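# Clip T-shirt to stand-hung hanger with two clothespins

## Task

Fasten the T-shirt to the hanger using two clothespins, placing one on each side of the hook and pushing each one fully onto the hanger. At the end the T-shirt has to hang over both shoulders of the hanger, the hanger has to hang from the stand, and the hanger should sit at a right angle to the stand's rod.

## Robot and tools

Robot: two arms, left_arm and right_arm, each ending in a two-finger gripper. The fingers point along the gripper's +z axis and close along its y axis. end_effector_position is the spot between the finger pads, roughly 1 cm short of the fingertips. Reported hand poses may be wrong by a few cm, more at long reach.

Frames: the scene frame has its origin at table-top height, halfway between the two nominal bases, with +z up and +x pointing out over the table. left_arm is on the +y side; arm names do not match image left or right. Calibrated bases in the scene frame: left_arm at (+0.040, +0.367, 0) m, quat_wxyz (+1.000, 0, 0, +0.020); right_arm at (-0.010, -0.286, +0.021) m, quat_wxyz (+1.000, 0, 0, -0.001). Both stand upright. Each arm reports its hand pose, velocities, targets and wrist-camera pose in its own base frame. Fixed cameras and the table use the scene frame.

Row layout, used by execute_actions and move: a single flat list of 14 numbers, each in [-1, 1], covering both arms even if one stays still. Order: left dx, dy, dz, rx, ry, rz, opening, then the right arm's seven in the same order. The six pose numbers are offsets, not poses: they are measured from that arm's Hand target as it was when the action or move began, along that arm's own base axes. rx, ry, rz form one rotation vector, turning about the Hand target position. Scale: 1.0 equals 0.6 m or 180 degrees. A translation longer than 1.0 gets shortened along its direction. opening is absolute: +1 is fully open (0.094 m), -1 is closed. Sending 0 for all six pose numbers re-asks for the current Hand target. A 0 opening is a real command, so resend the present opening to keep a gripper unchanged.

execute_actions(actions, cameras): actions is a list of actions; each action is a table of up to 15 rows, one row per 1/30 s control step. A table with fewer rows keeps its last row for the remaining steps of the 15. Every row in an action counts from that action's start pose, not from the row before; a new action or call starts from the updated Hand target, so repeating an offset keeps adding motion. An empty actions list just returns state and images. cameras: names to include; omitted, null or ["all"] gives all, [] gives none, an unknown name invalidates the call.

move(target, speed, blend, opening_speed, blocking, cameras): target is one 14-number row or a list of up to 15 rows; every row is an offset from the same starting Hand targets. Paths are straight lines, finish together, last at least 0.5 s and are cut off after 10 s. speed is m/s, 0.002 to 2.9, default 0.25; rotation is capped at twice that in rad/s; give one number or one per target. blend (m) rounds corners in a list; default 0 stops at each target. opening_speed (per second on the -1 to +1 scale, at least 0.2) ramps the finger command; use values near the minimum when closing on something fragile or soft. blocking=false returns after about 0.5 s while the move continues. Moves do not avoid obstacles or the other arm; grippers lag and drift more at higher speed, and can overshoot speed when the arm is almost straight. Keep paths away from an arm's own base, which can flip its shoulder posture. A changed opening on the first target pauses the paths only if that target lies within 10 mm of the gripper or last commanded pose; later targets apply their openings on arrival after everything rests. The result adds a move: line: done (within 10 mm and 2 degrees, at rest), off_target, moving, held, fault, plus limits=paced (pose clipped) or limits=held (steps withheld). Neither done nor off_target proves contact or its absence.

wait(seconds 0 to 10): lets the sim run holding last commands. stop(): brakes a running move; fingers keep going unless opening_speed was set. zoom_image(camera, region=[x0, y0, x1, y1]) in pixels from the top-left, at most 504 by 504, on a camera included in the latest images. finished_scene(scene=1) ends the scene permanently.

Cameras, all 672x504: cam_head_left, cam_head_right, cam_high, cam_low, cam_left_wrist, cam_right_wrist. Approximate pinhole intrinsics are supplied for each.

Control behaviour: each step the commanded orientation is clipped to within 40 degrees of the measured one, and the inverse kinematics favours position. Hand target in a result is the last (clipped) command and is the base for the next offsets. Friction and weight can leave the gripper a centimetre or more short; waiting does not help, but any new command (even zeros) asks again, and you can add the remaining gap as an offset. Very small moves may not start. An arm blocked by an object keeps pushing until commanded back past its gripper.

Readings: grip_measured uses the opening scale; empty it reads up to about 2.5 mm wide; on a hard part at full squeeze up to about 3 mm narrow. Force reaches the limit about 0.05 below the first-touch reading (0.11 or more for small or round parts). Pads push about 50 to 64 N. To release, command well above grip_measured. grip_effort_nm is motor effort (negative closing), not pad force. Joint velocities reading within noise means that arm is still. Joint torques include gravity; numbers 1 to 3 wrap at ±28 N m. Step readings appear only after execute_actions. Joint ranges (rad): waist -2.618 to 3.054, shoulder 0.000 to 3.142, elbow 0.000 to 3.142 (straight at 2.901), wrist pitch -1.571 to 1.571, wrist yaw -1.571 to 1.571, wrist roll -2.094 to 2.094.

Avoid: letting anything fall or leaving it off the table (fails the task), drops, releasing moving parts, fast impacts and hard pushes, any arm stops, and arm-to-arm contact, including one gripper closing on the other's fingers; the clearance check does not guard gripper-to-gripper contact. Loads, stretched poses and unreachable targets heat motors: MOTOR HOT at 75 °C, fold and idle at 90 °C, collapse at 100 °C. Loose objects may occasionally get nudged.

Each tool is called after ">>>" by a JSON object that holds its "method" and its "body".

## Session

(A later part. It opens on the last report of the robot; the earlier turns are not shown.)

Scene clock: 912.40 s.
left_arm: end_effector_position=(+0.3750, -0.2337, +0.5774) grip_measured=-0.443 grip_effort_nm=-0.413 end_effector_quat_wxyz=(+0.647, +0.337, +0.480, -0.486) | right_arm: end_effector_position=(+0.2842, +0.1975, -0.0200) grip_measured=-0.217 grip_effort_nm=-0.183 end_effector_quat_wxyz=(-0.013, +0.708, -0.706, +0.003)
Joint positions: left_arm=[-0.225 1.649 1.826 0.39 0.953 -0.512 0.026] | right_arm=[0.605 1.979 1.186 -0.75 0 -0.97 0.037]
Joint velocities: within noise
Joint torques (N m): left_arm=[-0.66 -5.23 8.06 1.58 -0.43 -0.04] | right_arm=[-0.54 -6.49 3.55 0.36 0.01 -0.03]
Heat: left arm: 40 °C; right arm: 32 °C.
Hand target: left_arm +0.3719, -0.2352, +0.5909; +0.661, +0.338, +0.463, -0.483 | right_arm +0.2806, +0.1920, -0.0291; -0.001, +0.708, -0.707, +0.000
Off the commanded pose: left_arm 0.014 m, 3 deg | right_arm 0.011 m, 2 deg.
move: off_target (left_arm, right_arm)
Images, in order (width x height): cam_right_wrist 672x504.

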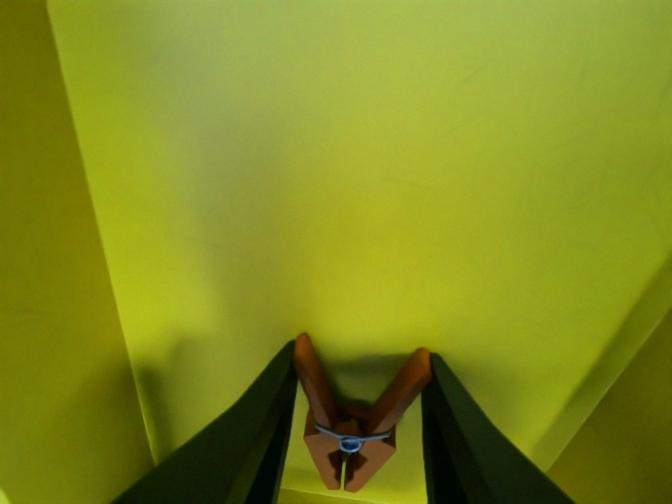

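>>> {"method": "move", "body": {"target": [[0,0,0,0,0,0,-0.45, 0,0,0,0,0,0,-0.45]], "speed": 0.05, "opening_speed": 0.25, "cameras": ["cam_right_wrist"]}}

>>> {"method": "zoom_image", "body": {"camera": "cam_right_wrist", "region": [240, 280, 480, 504]}}

Scene clock: 916.63 s.
left_arm: end_effector_position=(+0.3750, -0.2337, +0.5774) grip_measured=-0.443 grip_effort_nm=-0.418 end_effector_quat_wxyz=(+0.647, +0.337, +0.481, -0.487) | right_arm: end_effector_position=(+0.2842, +0.1975, -0.0200) grip_measured=-0.446 grip_effort_nm=-0.237 end_effector_quat_wxyz=(-0.013, +0.708, -0.706, +0.003)
Joint positions: left_arm=[-0.225 1.649 1.826 0.39 0.953 -0.513 0.026] | right_arm=[0.605 1.979 1.186 -0.75 0 -0.97 0.026]
Joint velocities: within noise
Joint torques (N m): left_arm=[-0.62 -5.34 8.34 1.55 -0.39 -0.02] | right_arm=[-0.51 -6.42 3.63 0.38 0.02 0.01]
Heat: left arm: 40 °C; right arm: 32 °C.
Hand target: left_arm +0.3720, -0.2352, +0.5909; +0.661, +0.338, +0.464, -0.483 | right_arm +0.2806, +0.1920, -0.0291; -0.001, +0.708, -0.707, +0.000
Off the commanded pose: left_arm 0.014 m, 3 deg | right_arm 0.011 m, 2 deg.
move: off_target (left_arm, right_arm)
Images, in order (width x height): cam_right_wrist 672x504.

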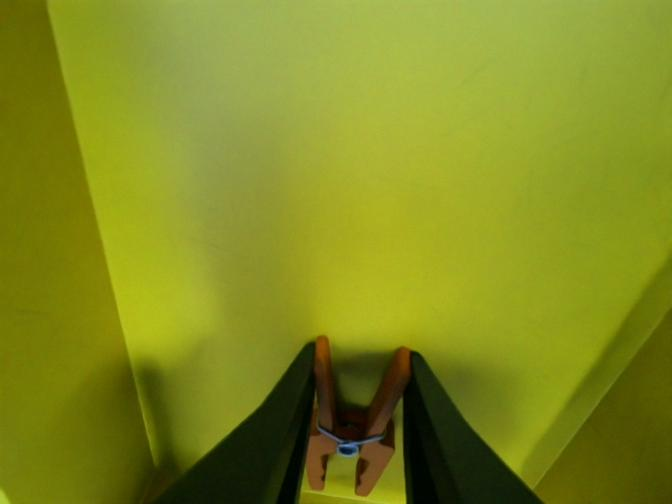

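Scaled by 2.100 from the camera's 672x504 image, which has a finer 960x720 frame.

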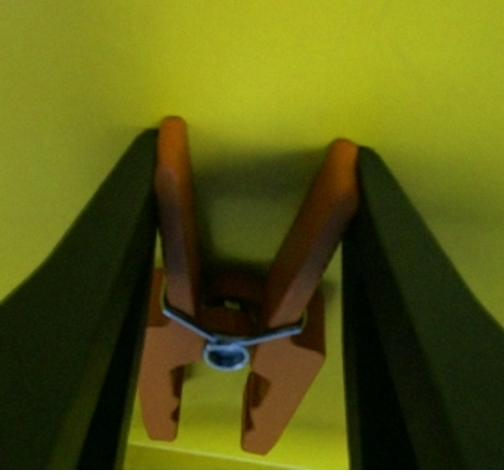

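>>> {"method": "move", "body": {"target": [[0,0,0,0,0,0,-0.45, 0,0,0.085,0,0,0,-0.45]], "speed": 0.08, "cameras": ["cam_right_wrist", "cam_head_left", "cam_low"]}}

>>> {"method": "zoom_image", "body": {"camera": "cam_right_wrist", "region": [240, 280, 480, 504]}}

Scene clock: 975.43 s.
left_arm: end_effector_position=(+0.3750, -0.2337, +0.5775) grip_measured=-0.443 grip_effort_nm=-0.418 end_effector_quat_wxyz=(+0.647, +0.337, +0.480, -0.486) | right_arm: end_effector_position=(+0.2719, +0.1890, +0.0065) grip_measured=-0.446 grip_effort_nm=-0.237 end_effector_quat_wxyz=(+0.021, +0.708, -0.706, -0.004)
Joint positions: left_arm=[-0.225 1.649 1.826 0.391 0.953 -0.513 0.026] | right_arm=[0.605 1.94 1.248 -0.922 0 -0.97 0.026]
Joint velocities: within noise
Joint torques (N m): left_arm=[-0.88 -5.35 8.29 1.56 -0.41 -0.01] | right_arm=[-0.58 -10.07 6.16 0.04 0.02 -0.06]
Heat: left arm: 39 °C; right arm: 32 °C.
Hand target: left_arm +0.3719, -0.2352, +0.5909; +0.661, +0.338, +0.463, -0.483 | right_arm +0.2806, +0.1920, +0.0219; +0.000, +0.708, -0.707, +0.000
Off the commanded pose: left_arm 0.014 m, 3 deg | right_arm 0.018 m, 3 deg.
move: off_target (left_arm, right_arm)
Images, in order (width x height): cam_head_left 672x504, cam_low 672x504, cam_right_wrist 672x504.

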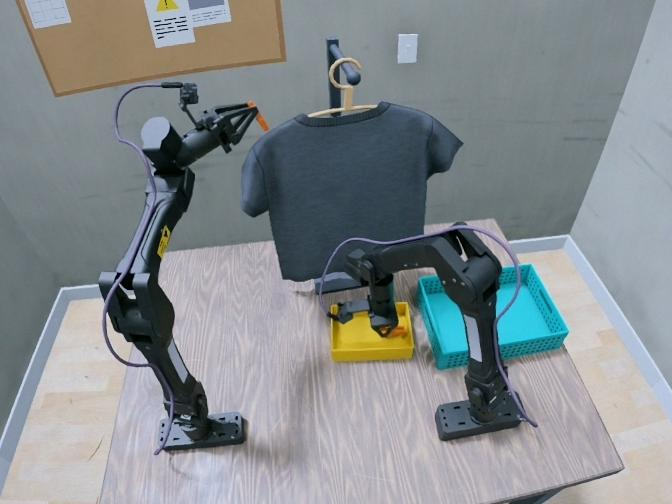

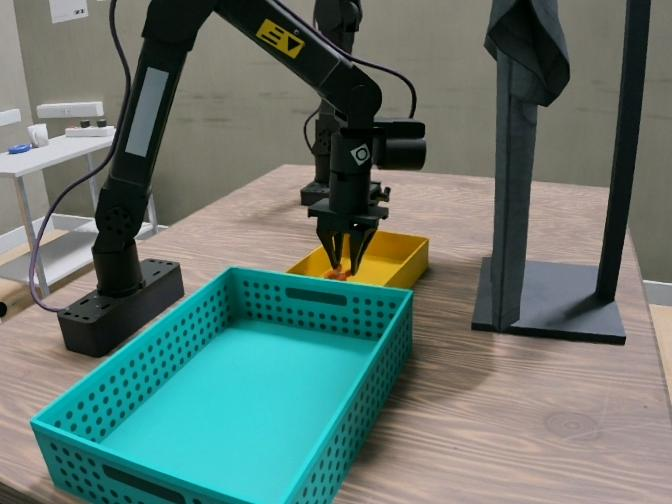

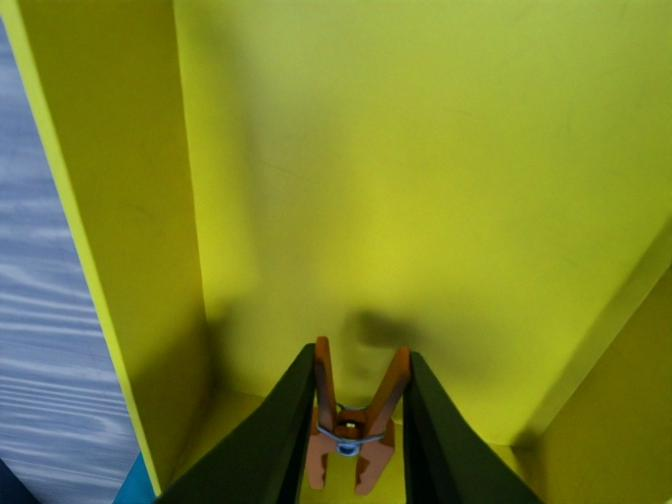

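Scaled by 2.100 from the camera's 672x504 image, which has a finer 960x720 frame.

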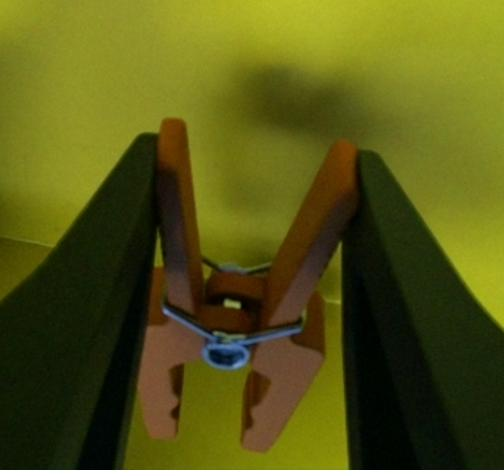

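>>> {"method": "move", "body": {"target": [[0,0,0,0,0,0,-0.45, 0,-0.0033,0.1467,0,0,0,-0.45],[0,0,0,0,0,0,-0.45, 0.0823,-0.1033,0.3802,0.36,-0.08,-0.056,-0.45],[0,0,0,0,0,0,-0.45, 0.1157,-0.1367,0.6635,0.528,-0.1173,-0.0821,-0.45],[0,0,0,0,0,0,-0.45, 0.149,-0.22,0.8302,0.6,-0.1333,-0.0933,-0.45],[0,0,0,0,0,0,-0.45, 0.249,-0.27,0.8968,0.6,-0.1333,-0.0933,-0.45]], "speed": 0.2, "blend": [0.03,0.03,0.03,0.03,0], "cameras": ["cam_head_left", "cam_high", "cam_left_wrist", "cam_right_wrist"]}}

Scene clock: 1002.63 s.
left_arm: end_effector_position=(+0.3750, -0.2337, +0.5775) grip_measured=-0.443 grip_effort_nm=-0.422 end_effector_quat_wxyz=(+0.647, +0.337, +0.480, -0.486) | right_arm: end_effector_position=(+0.4275, +0.0287, +0.5562) grip_measured=-0.446 grip_effort_nm=-0.242 end_effector_quat_wxyz=(+0.686, -0.306, +0.494, +0.438)
Joint positions: left_arm=[-0.225 1.649 1.826 0.391 0.953 -0.513 0.026] | right_arm=[-0.337 1.918 1.935 1.243 -1.223 1.255 0.026]
Joint velocities: within noise
Joint torques (N m): left_arm=[-0.83 -5.49 8.18 1.6 -0.42 -0.01] | right_arm=[0.49 -6.37 7.2 0.38 0.69 0.07]
Heat: left arm: 38 °C; right arm: 36 °C.
Hand target: left_arm +0.3719, -0.2352, +0.5909; +0.661, +0.338, +0.464, -0.483 | right_arm +0.4299, +0.0300, +0.5600; +0.692, -0.308, +0.483, +0.439
Off the commanded pose: left_arm 0.014 m, 3 deg | right_arm 0.005 m, 1 deg.
move: off_target (left_arm)
Images, in order (width x height): cam_head_left 672x504, cam_high 672x504, cam_left_wrist 672x504, cam_right_wrist 672x504.

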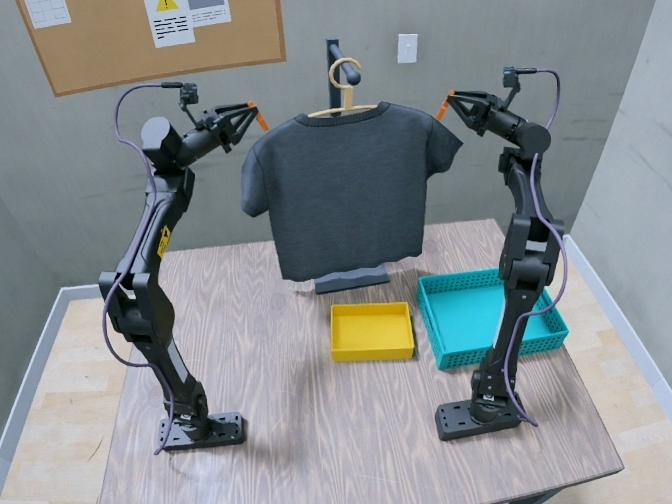

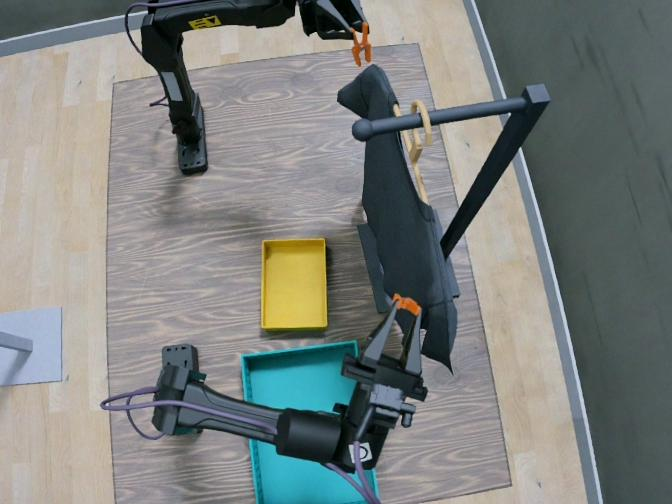

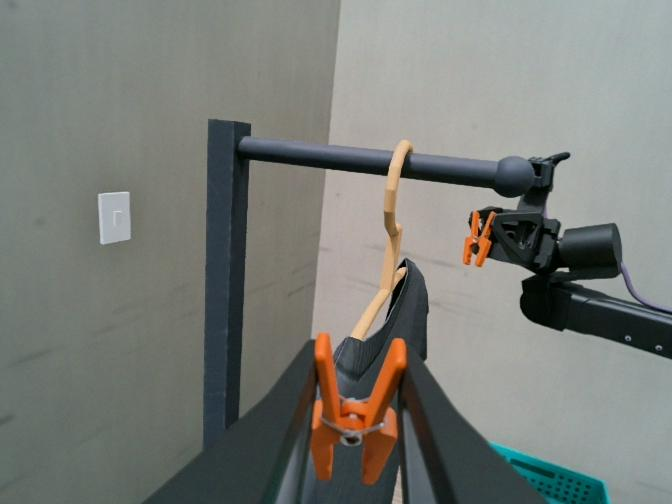

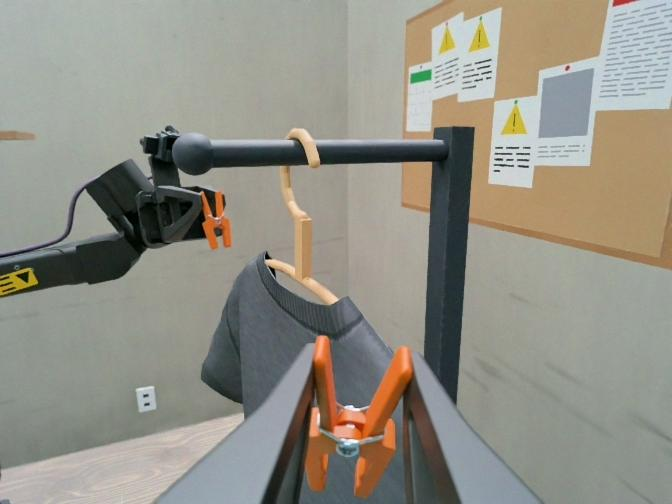

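>>> {"method": "zoom_image", "body": {"camera": "cam_high", "region": [330, 20, 510, 155]}}

>>> {"method": "zoom_image", "body": {"camera": "cam_high", "region": [340, 180, 500, 390]}}

>>> {"method": "zoom_image", "body": {"camera": "cam_right_wrist", "region": [180, 110, 480, 504]}}

>>> {"method": "zoom_image", "body": {"camera": "cam_left_wrist", "region": [200, 110, 500, 504]}}

>>> {"method": "zoom_image", "body": {"camera": "cam_head_left", "region": [230, 30, 480, 220]}}

Scaled by 2.800 from the camera's 672x504 image, which has a finer 960x720 frame.

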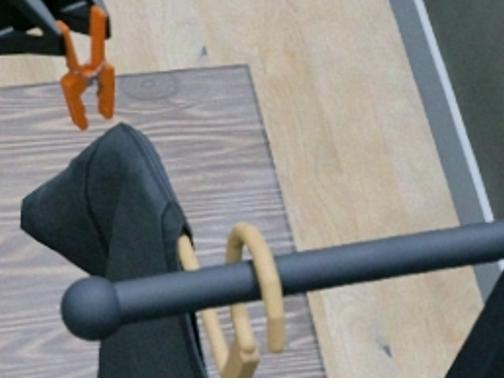

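Scaled by 2.400 from the camera's 672x504 image, which has a finer 960x720 frame.

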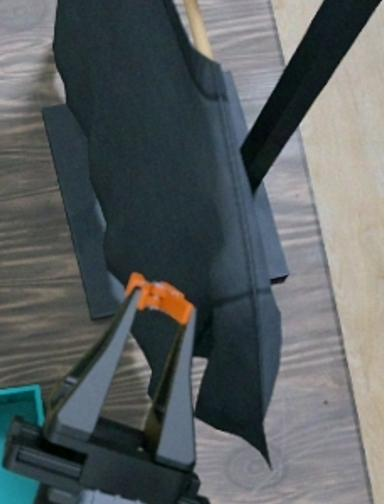

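Scaled by 1.279 from the camera's 672x504 image, which has a finer 960x720 frame.

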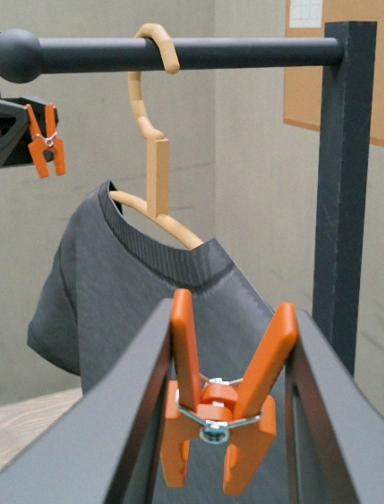

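Scaled by 1.279 from the camera's 672x504 image, which has a finer 960x720 frame.

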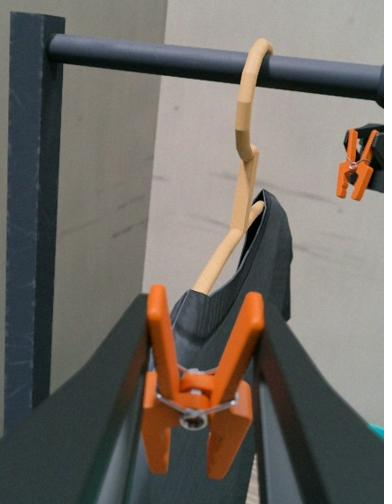

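Scaled by 2.016 from the camera's 672x504 image, which has a finer 960x720 frame.

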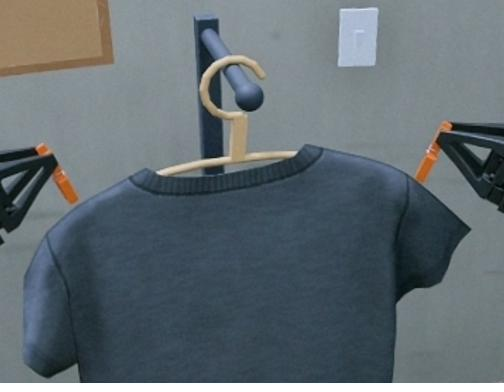

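>>> {"method": "move", "body": {"target": [[0,0,0,0,0,0,-0.62, 0,0,0,0,0,0,-0.62]], "speed": 0.1, "opening_speed": 0.25, "cameras": ["cam_left_wrist", "cam_right_wrist", "cam_head_left", "cam_high"]}}

>>> {"method": "zoom_image", "body": {"camera": "cam_right_wrist", "region": [240, 300, 460, 504]}}

>>> {"method": "zoom_image", "body": {"camera": "cam_left_wrist", "region": [240, 300, 460, 504]}}

Scene clock: 1032.83 s.
left_arm: end_effector_position=(+0.3750, -0.2337, +0.5775) grip_measured=-0.612 grip_effort_nm=-0.510 end_effector_quat_wxyz=(+0.647, +0.337, +0.480, -0.486) | right_arm: end_effector_position=(+0.4273, +0.0288, +0.5563) grip_measured=-0.615 grip_effort_nm=-0.295 end_effector_quat_wxyz=(+0.686, -0.306, +0.494, +0.438)
Joint positions: left_arm=[-0.225 1.649 1.826 0.391 0.953 -0.513 0.018] | right_arm=[-0.337 1.918 1.935 1.244 -1.222 1.256 0.018]
Joint velocities: within noise
Joint torques (N m): left_arm=[-0.73 -5.2 8.27 1.58 -0.44 -0.03] | right_arm=[0.55 -6.43 7.17 0.38 0.67 0.06]
Heat: left arm: 38 °C; right arm: 33 °C.
Hand target: left_arm +0.3720, -0.2352, +0.5909; +0.661, +0.338, +0.464, -0.483 | right_arm +0.4299, +0.0300, +0.5600; +0.692, -0.308, +0.483, +0.439
Off the commanded pose: left_arm 0.014 m, 3 deg | right_arm 0.005 m, 1 deg.
move: off_target (left_arm)
Images, in order (width x height): cam_head_left 672x504, cam_high 672x504, cam_left_wrist 672x504, cam_right_wrist 672x504.

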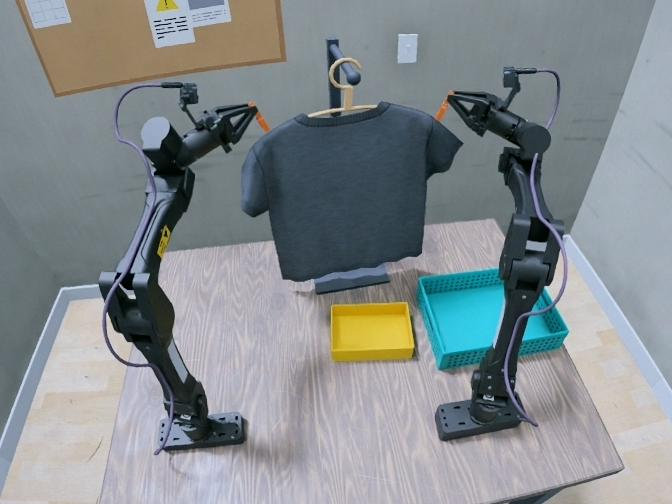

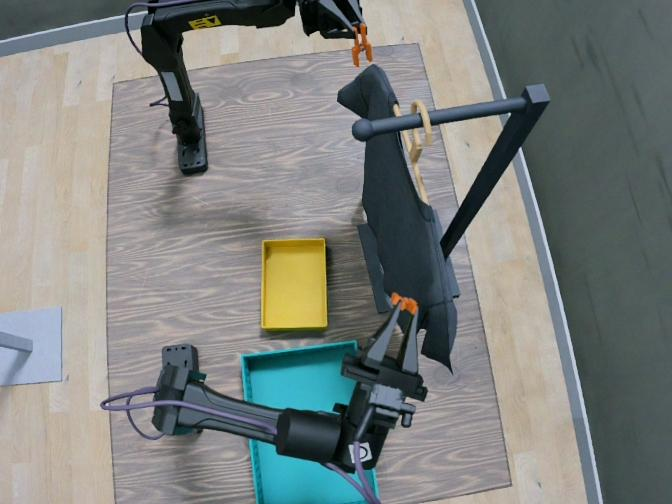

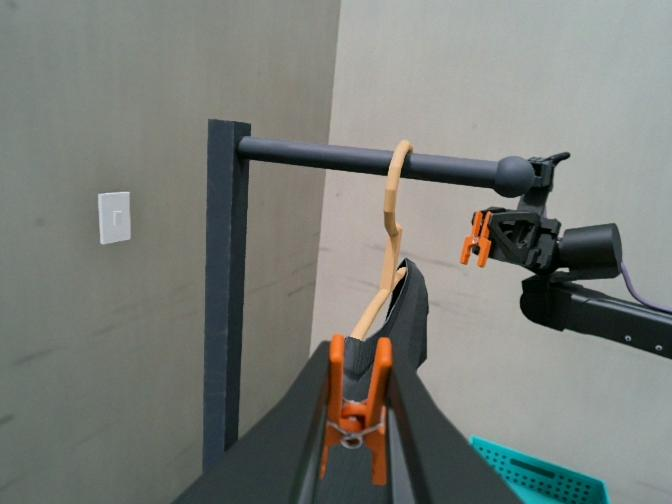

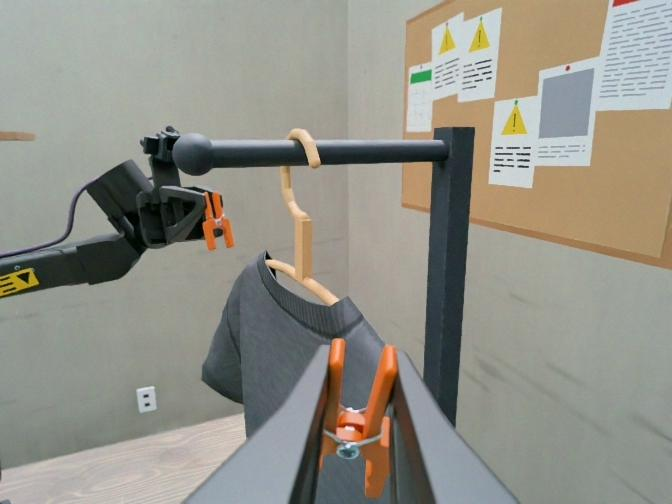

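Scaled by 2.291 from the camera's 672x504 image, which has a finer 960x720 frame.

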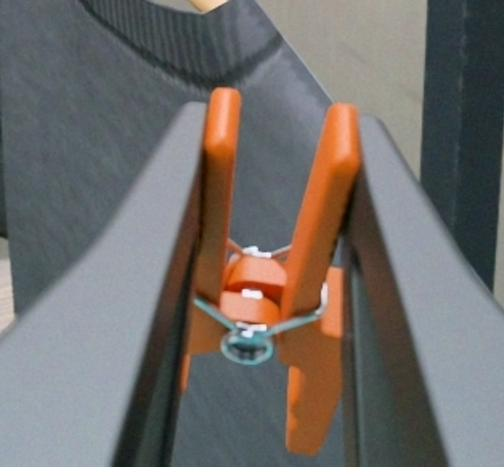

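Scaled by 2.291 from the camera's 672x504 image, which has a finer 960x720 frame.

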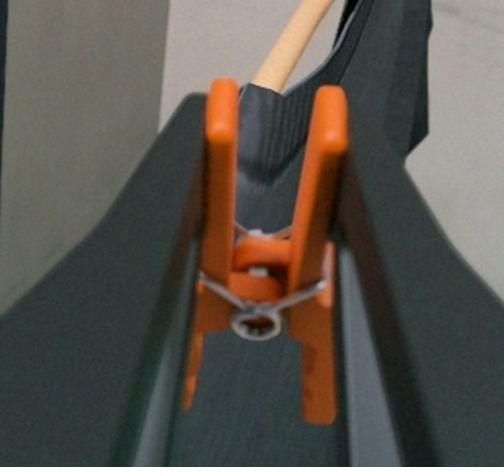

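>>> {"method": "move", "body": {"target": [[0,0,0.05,0,0,0,-0.62, 0,0,0,0,0,0,-0.62],[0.042,-0.0975,0.055,0,0,0,-0.62, 0,0,0,0,0,0,-0.62]], "speed": 0.1, "blend": [0.015,0], "cameras": ["cam_left_wrist", "cam_right_wrist", "cam_head_left", "cam_high", "cam_head_right"]}}

>>> {"method": "zoom_image", "body": {"camera": "cam_head_left", "region": [240, 70, 400, 190]}}

>>> {"method": "zoom_image", "body": {"camera": "cam_high", "region": [320, 20, 480, 140]}}

>>> {"method": "zoom_image", "body": {"camera": "cam_right_wrist", "region": [150, 130, 390, 310]}}

>>> {"method": "zoom_image", "body": {"camera": "cam_left_wrist", "region": [240, 180, 520, 504]}}

Scene clock: 1047.77 s.
left_arm: end_effector_position=(+0.3954, -0.2935, +0.6198) grip_measured=-0.612 grip_effort_nm=-0.510 end_effector_quat_wxyz=(+0.655, +0.343, +0.465, -0.487) | right_arm: end_effector_position=(+0.4273, +0.0288, +0.5563) grip_measured=-0.615 grip_effort_nm=-0.295 end_effector_quat_wxyz=(+0.686, -0.306, +0.494, +0.438)
Joint positions: left_arm=[-0.369 1.94 2.391 0.068 0.836 -0.405 0.018] | right_arm=[-0.337 1.918 1.935 1.244 -1.222 1.256 0.018]
Joint velocities: within noise
Joint torques (N m): left_arm=[-0.2 -6.6 7.05 1.26 -0.4 0.04] | right_arm=[0.61 -6.35 7.16 0.37 0.68 0.08]
Heat: left arm: 38 °C; right arm: 33 °C.
Hand target: left_arm +0.3971, -0.2936, +0.6241; +0.661, +0.338, +0.463, -0.483 | right_arm +0.4299, +0.0300, +0.5600; +0.692, -0.308, +0.483, +0.439
Off the commanded pose: left_arm 0.004 m, 1 deg | right_arm 0.005 m, 1 deg.
move: done
Images, in order (width x height): cam_head_left 672x504, cam_head_right 672x504, cam_high 672x504, cam_left_wrist 672x504, cam_right_wrist 672x504.

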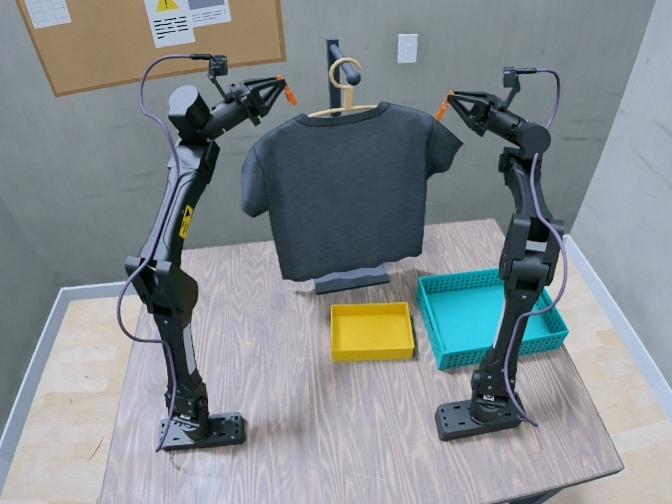

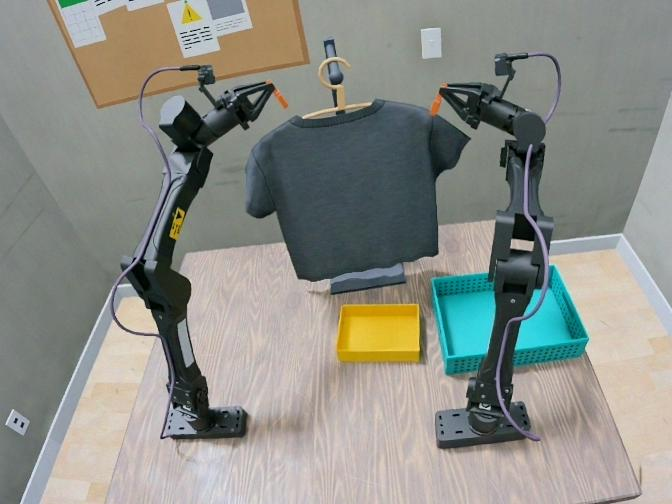

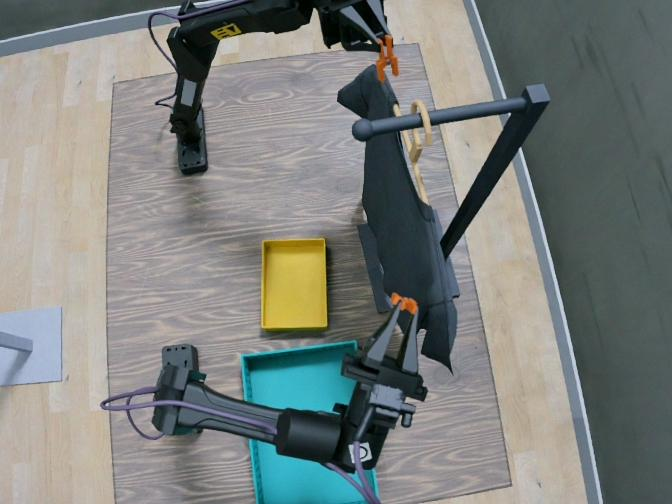

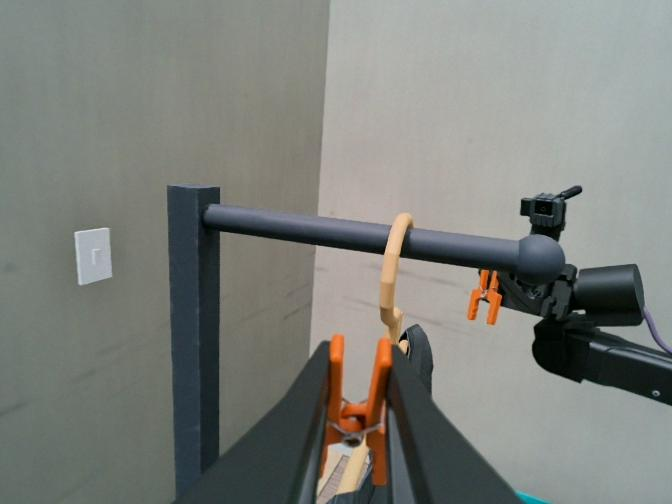

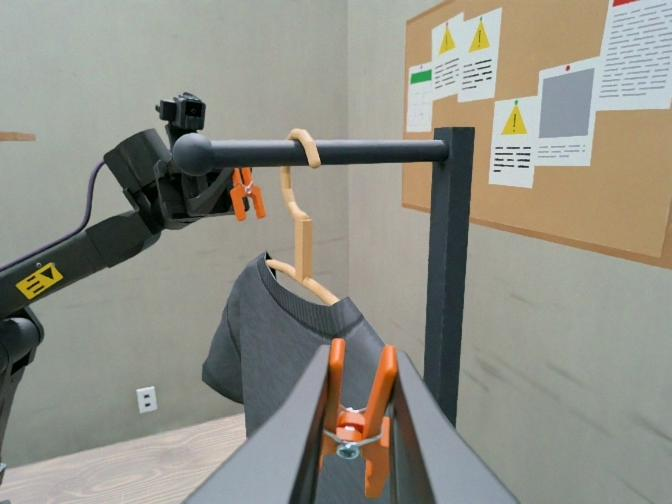

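Scaled by 3.150 from the camera's 672x504 image, which has a finer 960x720 frame.

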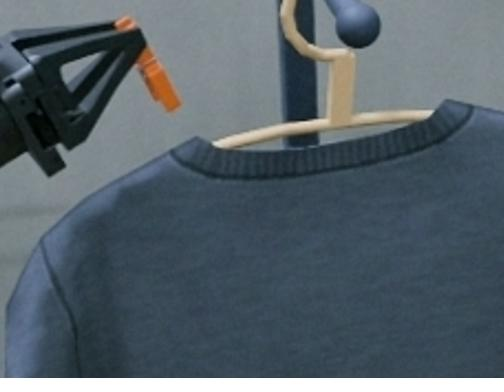

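Scaled by 3.150 from the camera's 672x504 image, which has a finer 960x720 frame.

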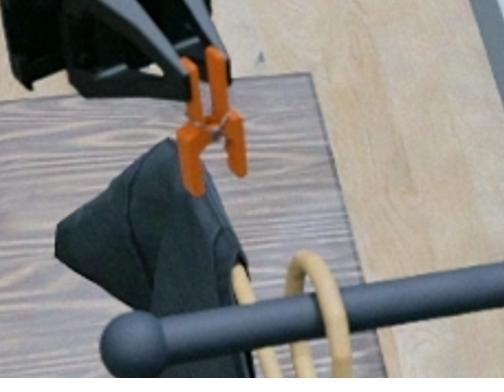

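Scaled by 2.100 from the camera's 672x504 image, which has a finer 960x720 frame.

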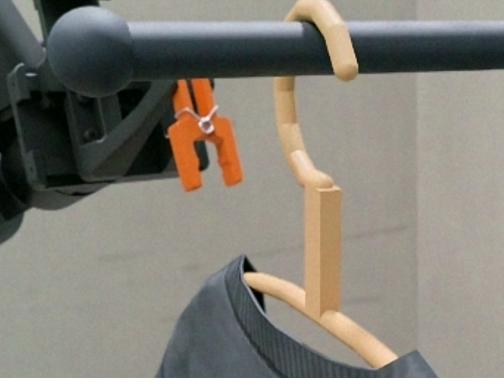

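Scaled by 1.556 from the camera's 672x504 image, which has a finer 960x720 frame.

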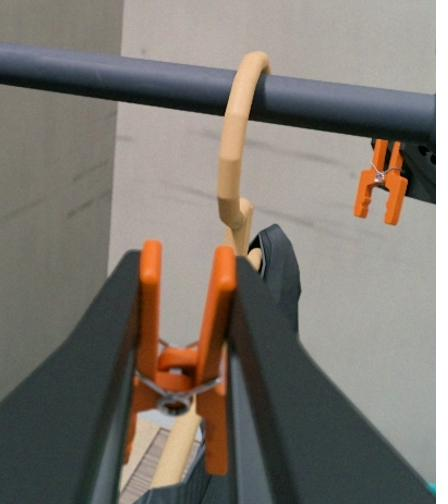

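>>> {"method": "zoom_image", "body": {"camera": "cam_high", "region": [350, 50, 430, 110]}}

>>> {"method": "zoom_image", "body": {"camera": "cam_head_left", "region": [265, 75, 345, 135]}}

>>> {"method": "zoom_image", "body": {"camera": "cam_head_right", "region": [250, 75, 350, 150]}}

Scaled by 6.300 from the camera's 672x504 image, which has a finer 960x720 frame.

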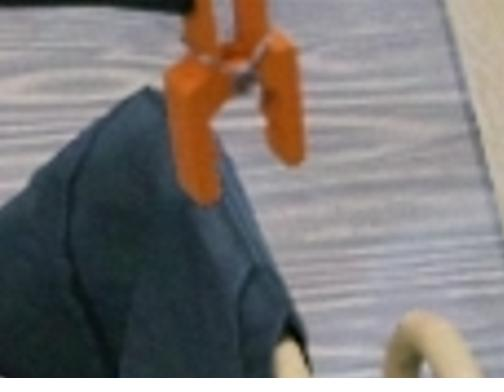

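Scaled by 6.300 from the camera's 672x504 image, which has a finer 960x720 frame.

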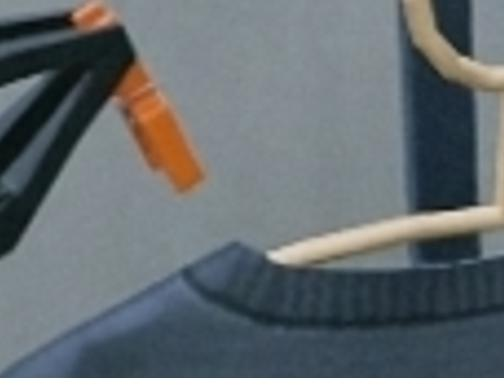

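Scaled by 5.040 from the camera's 672x504 image, which has a finer 960x720 frame.

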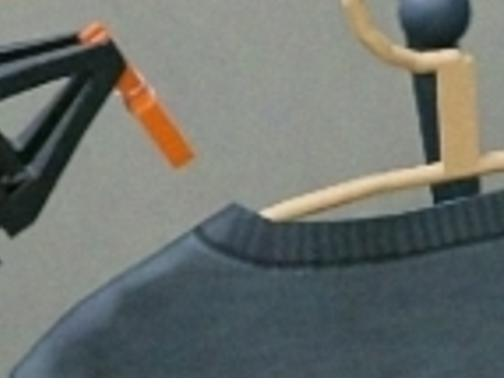

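>>> {"method": "move", "body": {"target": [[0.0075,0.02,-0.0415,0,0,0,-0.62, 0,0,0,0,0,0,-0.62]], "speed": 0.08, "cameras": ["cam_left_wrist", "cam_right_wrist", "cam_head_left", "cam_high", "cam_head_right"]}}

>>> {"method": "zoom_image", "body": {"camera": "cam_high", "region": [350, 50, 430, 110]}}

>>> {"method": "zoom_image", "body": {"camera": "cam_head_left", "region": [255, 75, 335, 135]}}

>>> {"method": "zoom_image", "body": {"camera": "cam_head_right", "region": [250, 75, 350, 150]}}

>>> {"method": "zoom_image", "body": {"camera": "cam_right_wrist", "region": [200, 180, 320, 300]}}

>>> {"method": "zoom_image", "body": {"camera": "cam_left_wrist", "region": [260, 260, 460, 504]}}

Scene clock: 1133.53 s.
left_arm: end_effector_position=(+0.4195, -0.2908, +0.5776) grip_measured=-0.612 grip_effort_nm=-0.496 end_effector_quat_wxyz=(+0.645, +0.331, +0.487, -0.487) | right_arm: end_effector_position=(+0.4273, +0.0288, +0.5563) grip_measured=-0.615 grip_effort_nm=-0.295 end_effector_quat_wxyz=(+0.686, -0.306, +0.494, +0.438)
Joint positions: left_arm=[-0.345 1.895 2.159 0.214 0.842 -0.418 0.018] | right_arm=[-0.337 1.918 1.935 1.244 -1.222 1.256 0.018]
Joint velocities: within noise
Joint torques (N m): left_arm=[0.4 -10.67 5.39 1.7 -0.12 -0.1] | right_arm=[0.59 -6.3 7.13 0.38 0.69 0.07]
Heat: left arm: 39 °C; right arm: 33 °C.
Hand target: left_arm +0.4017, -0.2816, +0.5991; +0.661, +0.338, +0.464, -0.483 | right_arm +0.4299, +0.0300, +0.5600; +0.692, -0.308, +0.483, +0.439
Off the commanded pose: left_arm 0.029 m, 3 deg | right_arm 0.005 m, 1 deg.
move: off_target (left_arm)
Images, in order (width x height): cam_head_left 672x504, cam_head_right 672x504, cam_high 672x504, cam_left_wrist 672x504, cam_right_wrist 672x504.

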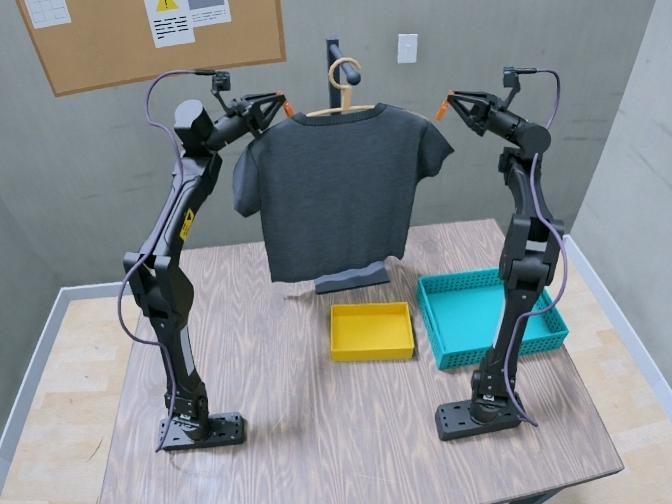

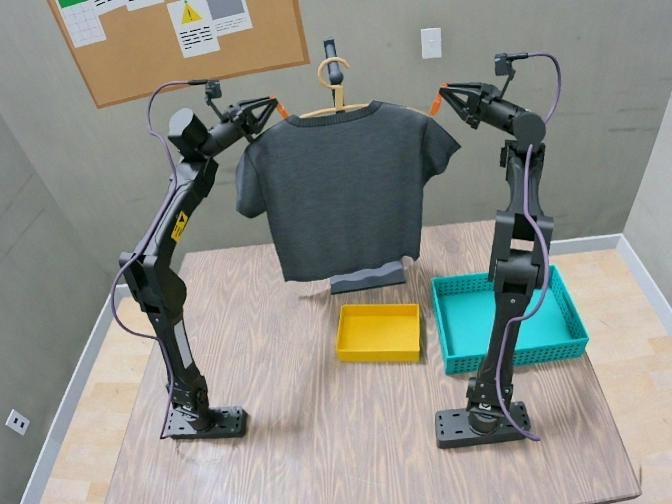

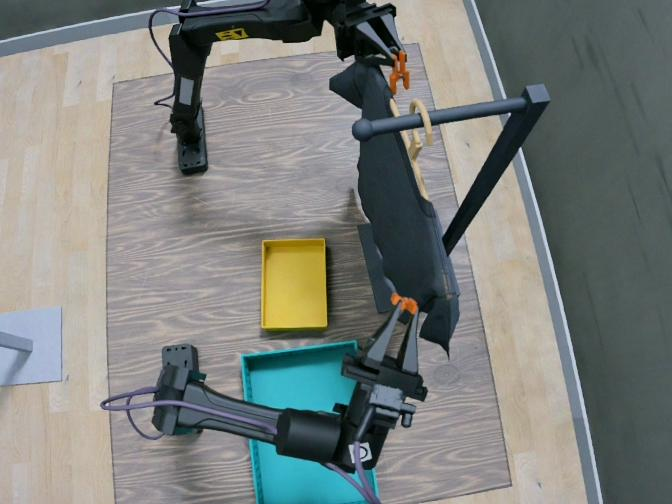

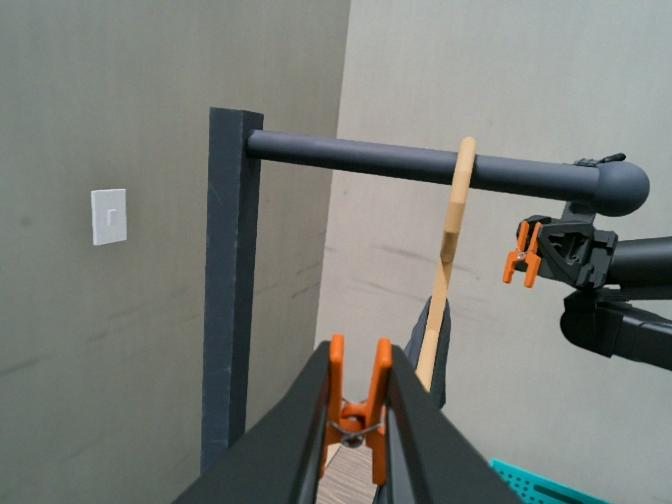

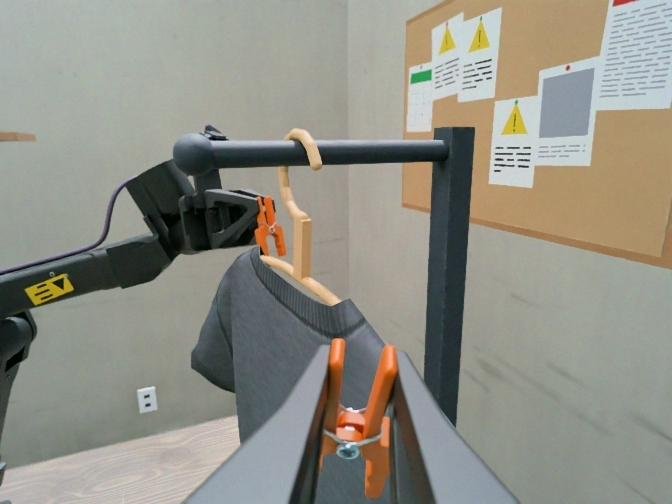

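Scaled by 6.300 from the camera's 672x504 image, which has a finer 960x720 frame.

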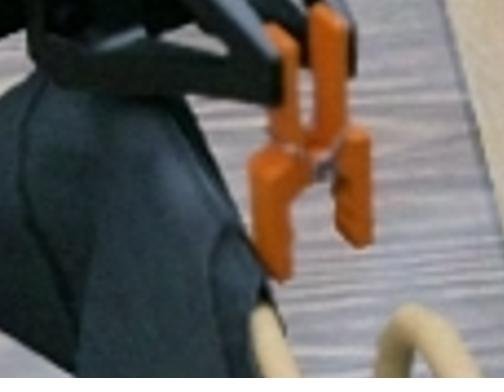

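Scaled by 6.300 from the camera's 672x504 image, which has a finer 960x720 frame.

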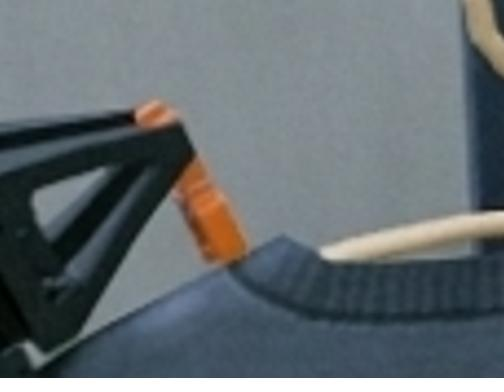

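Scaled by 5.040 from the camera's 672x504 image, which has a finer 960x720 frame.

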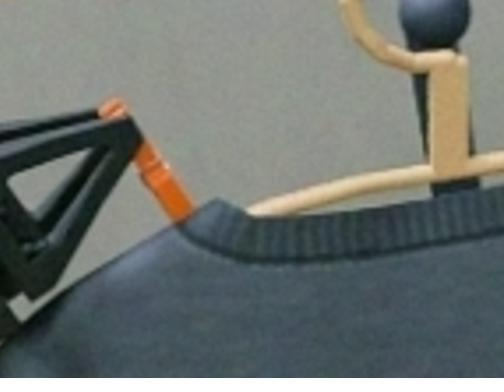

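Scaled by 4.200 from the camera's 672x504 image, which has a finer 960x720 frame.

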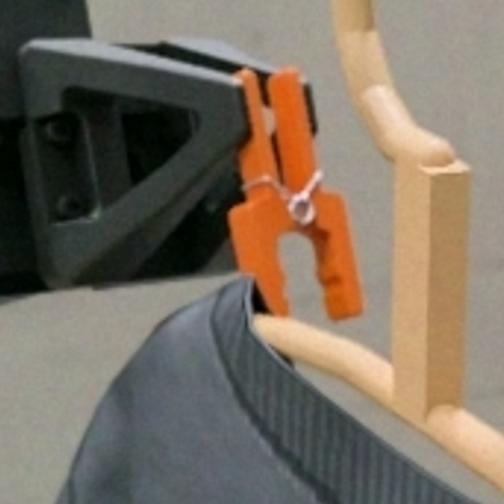

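Scaled by 2.066 from the camera's 672x504 image, which has a finer 960x720 frame.

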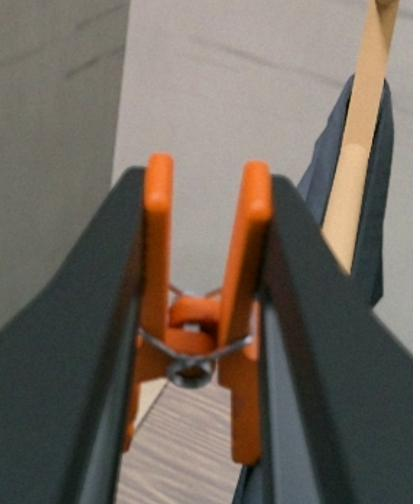

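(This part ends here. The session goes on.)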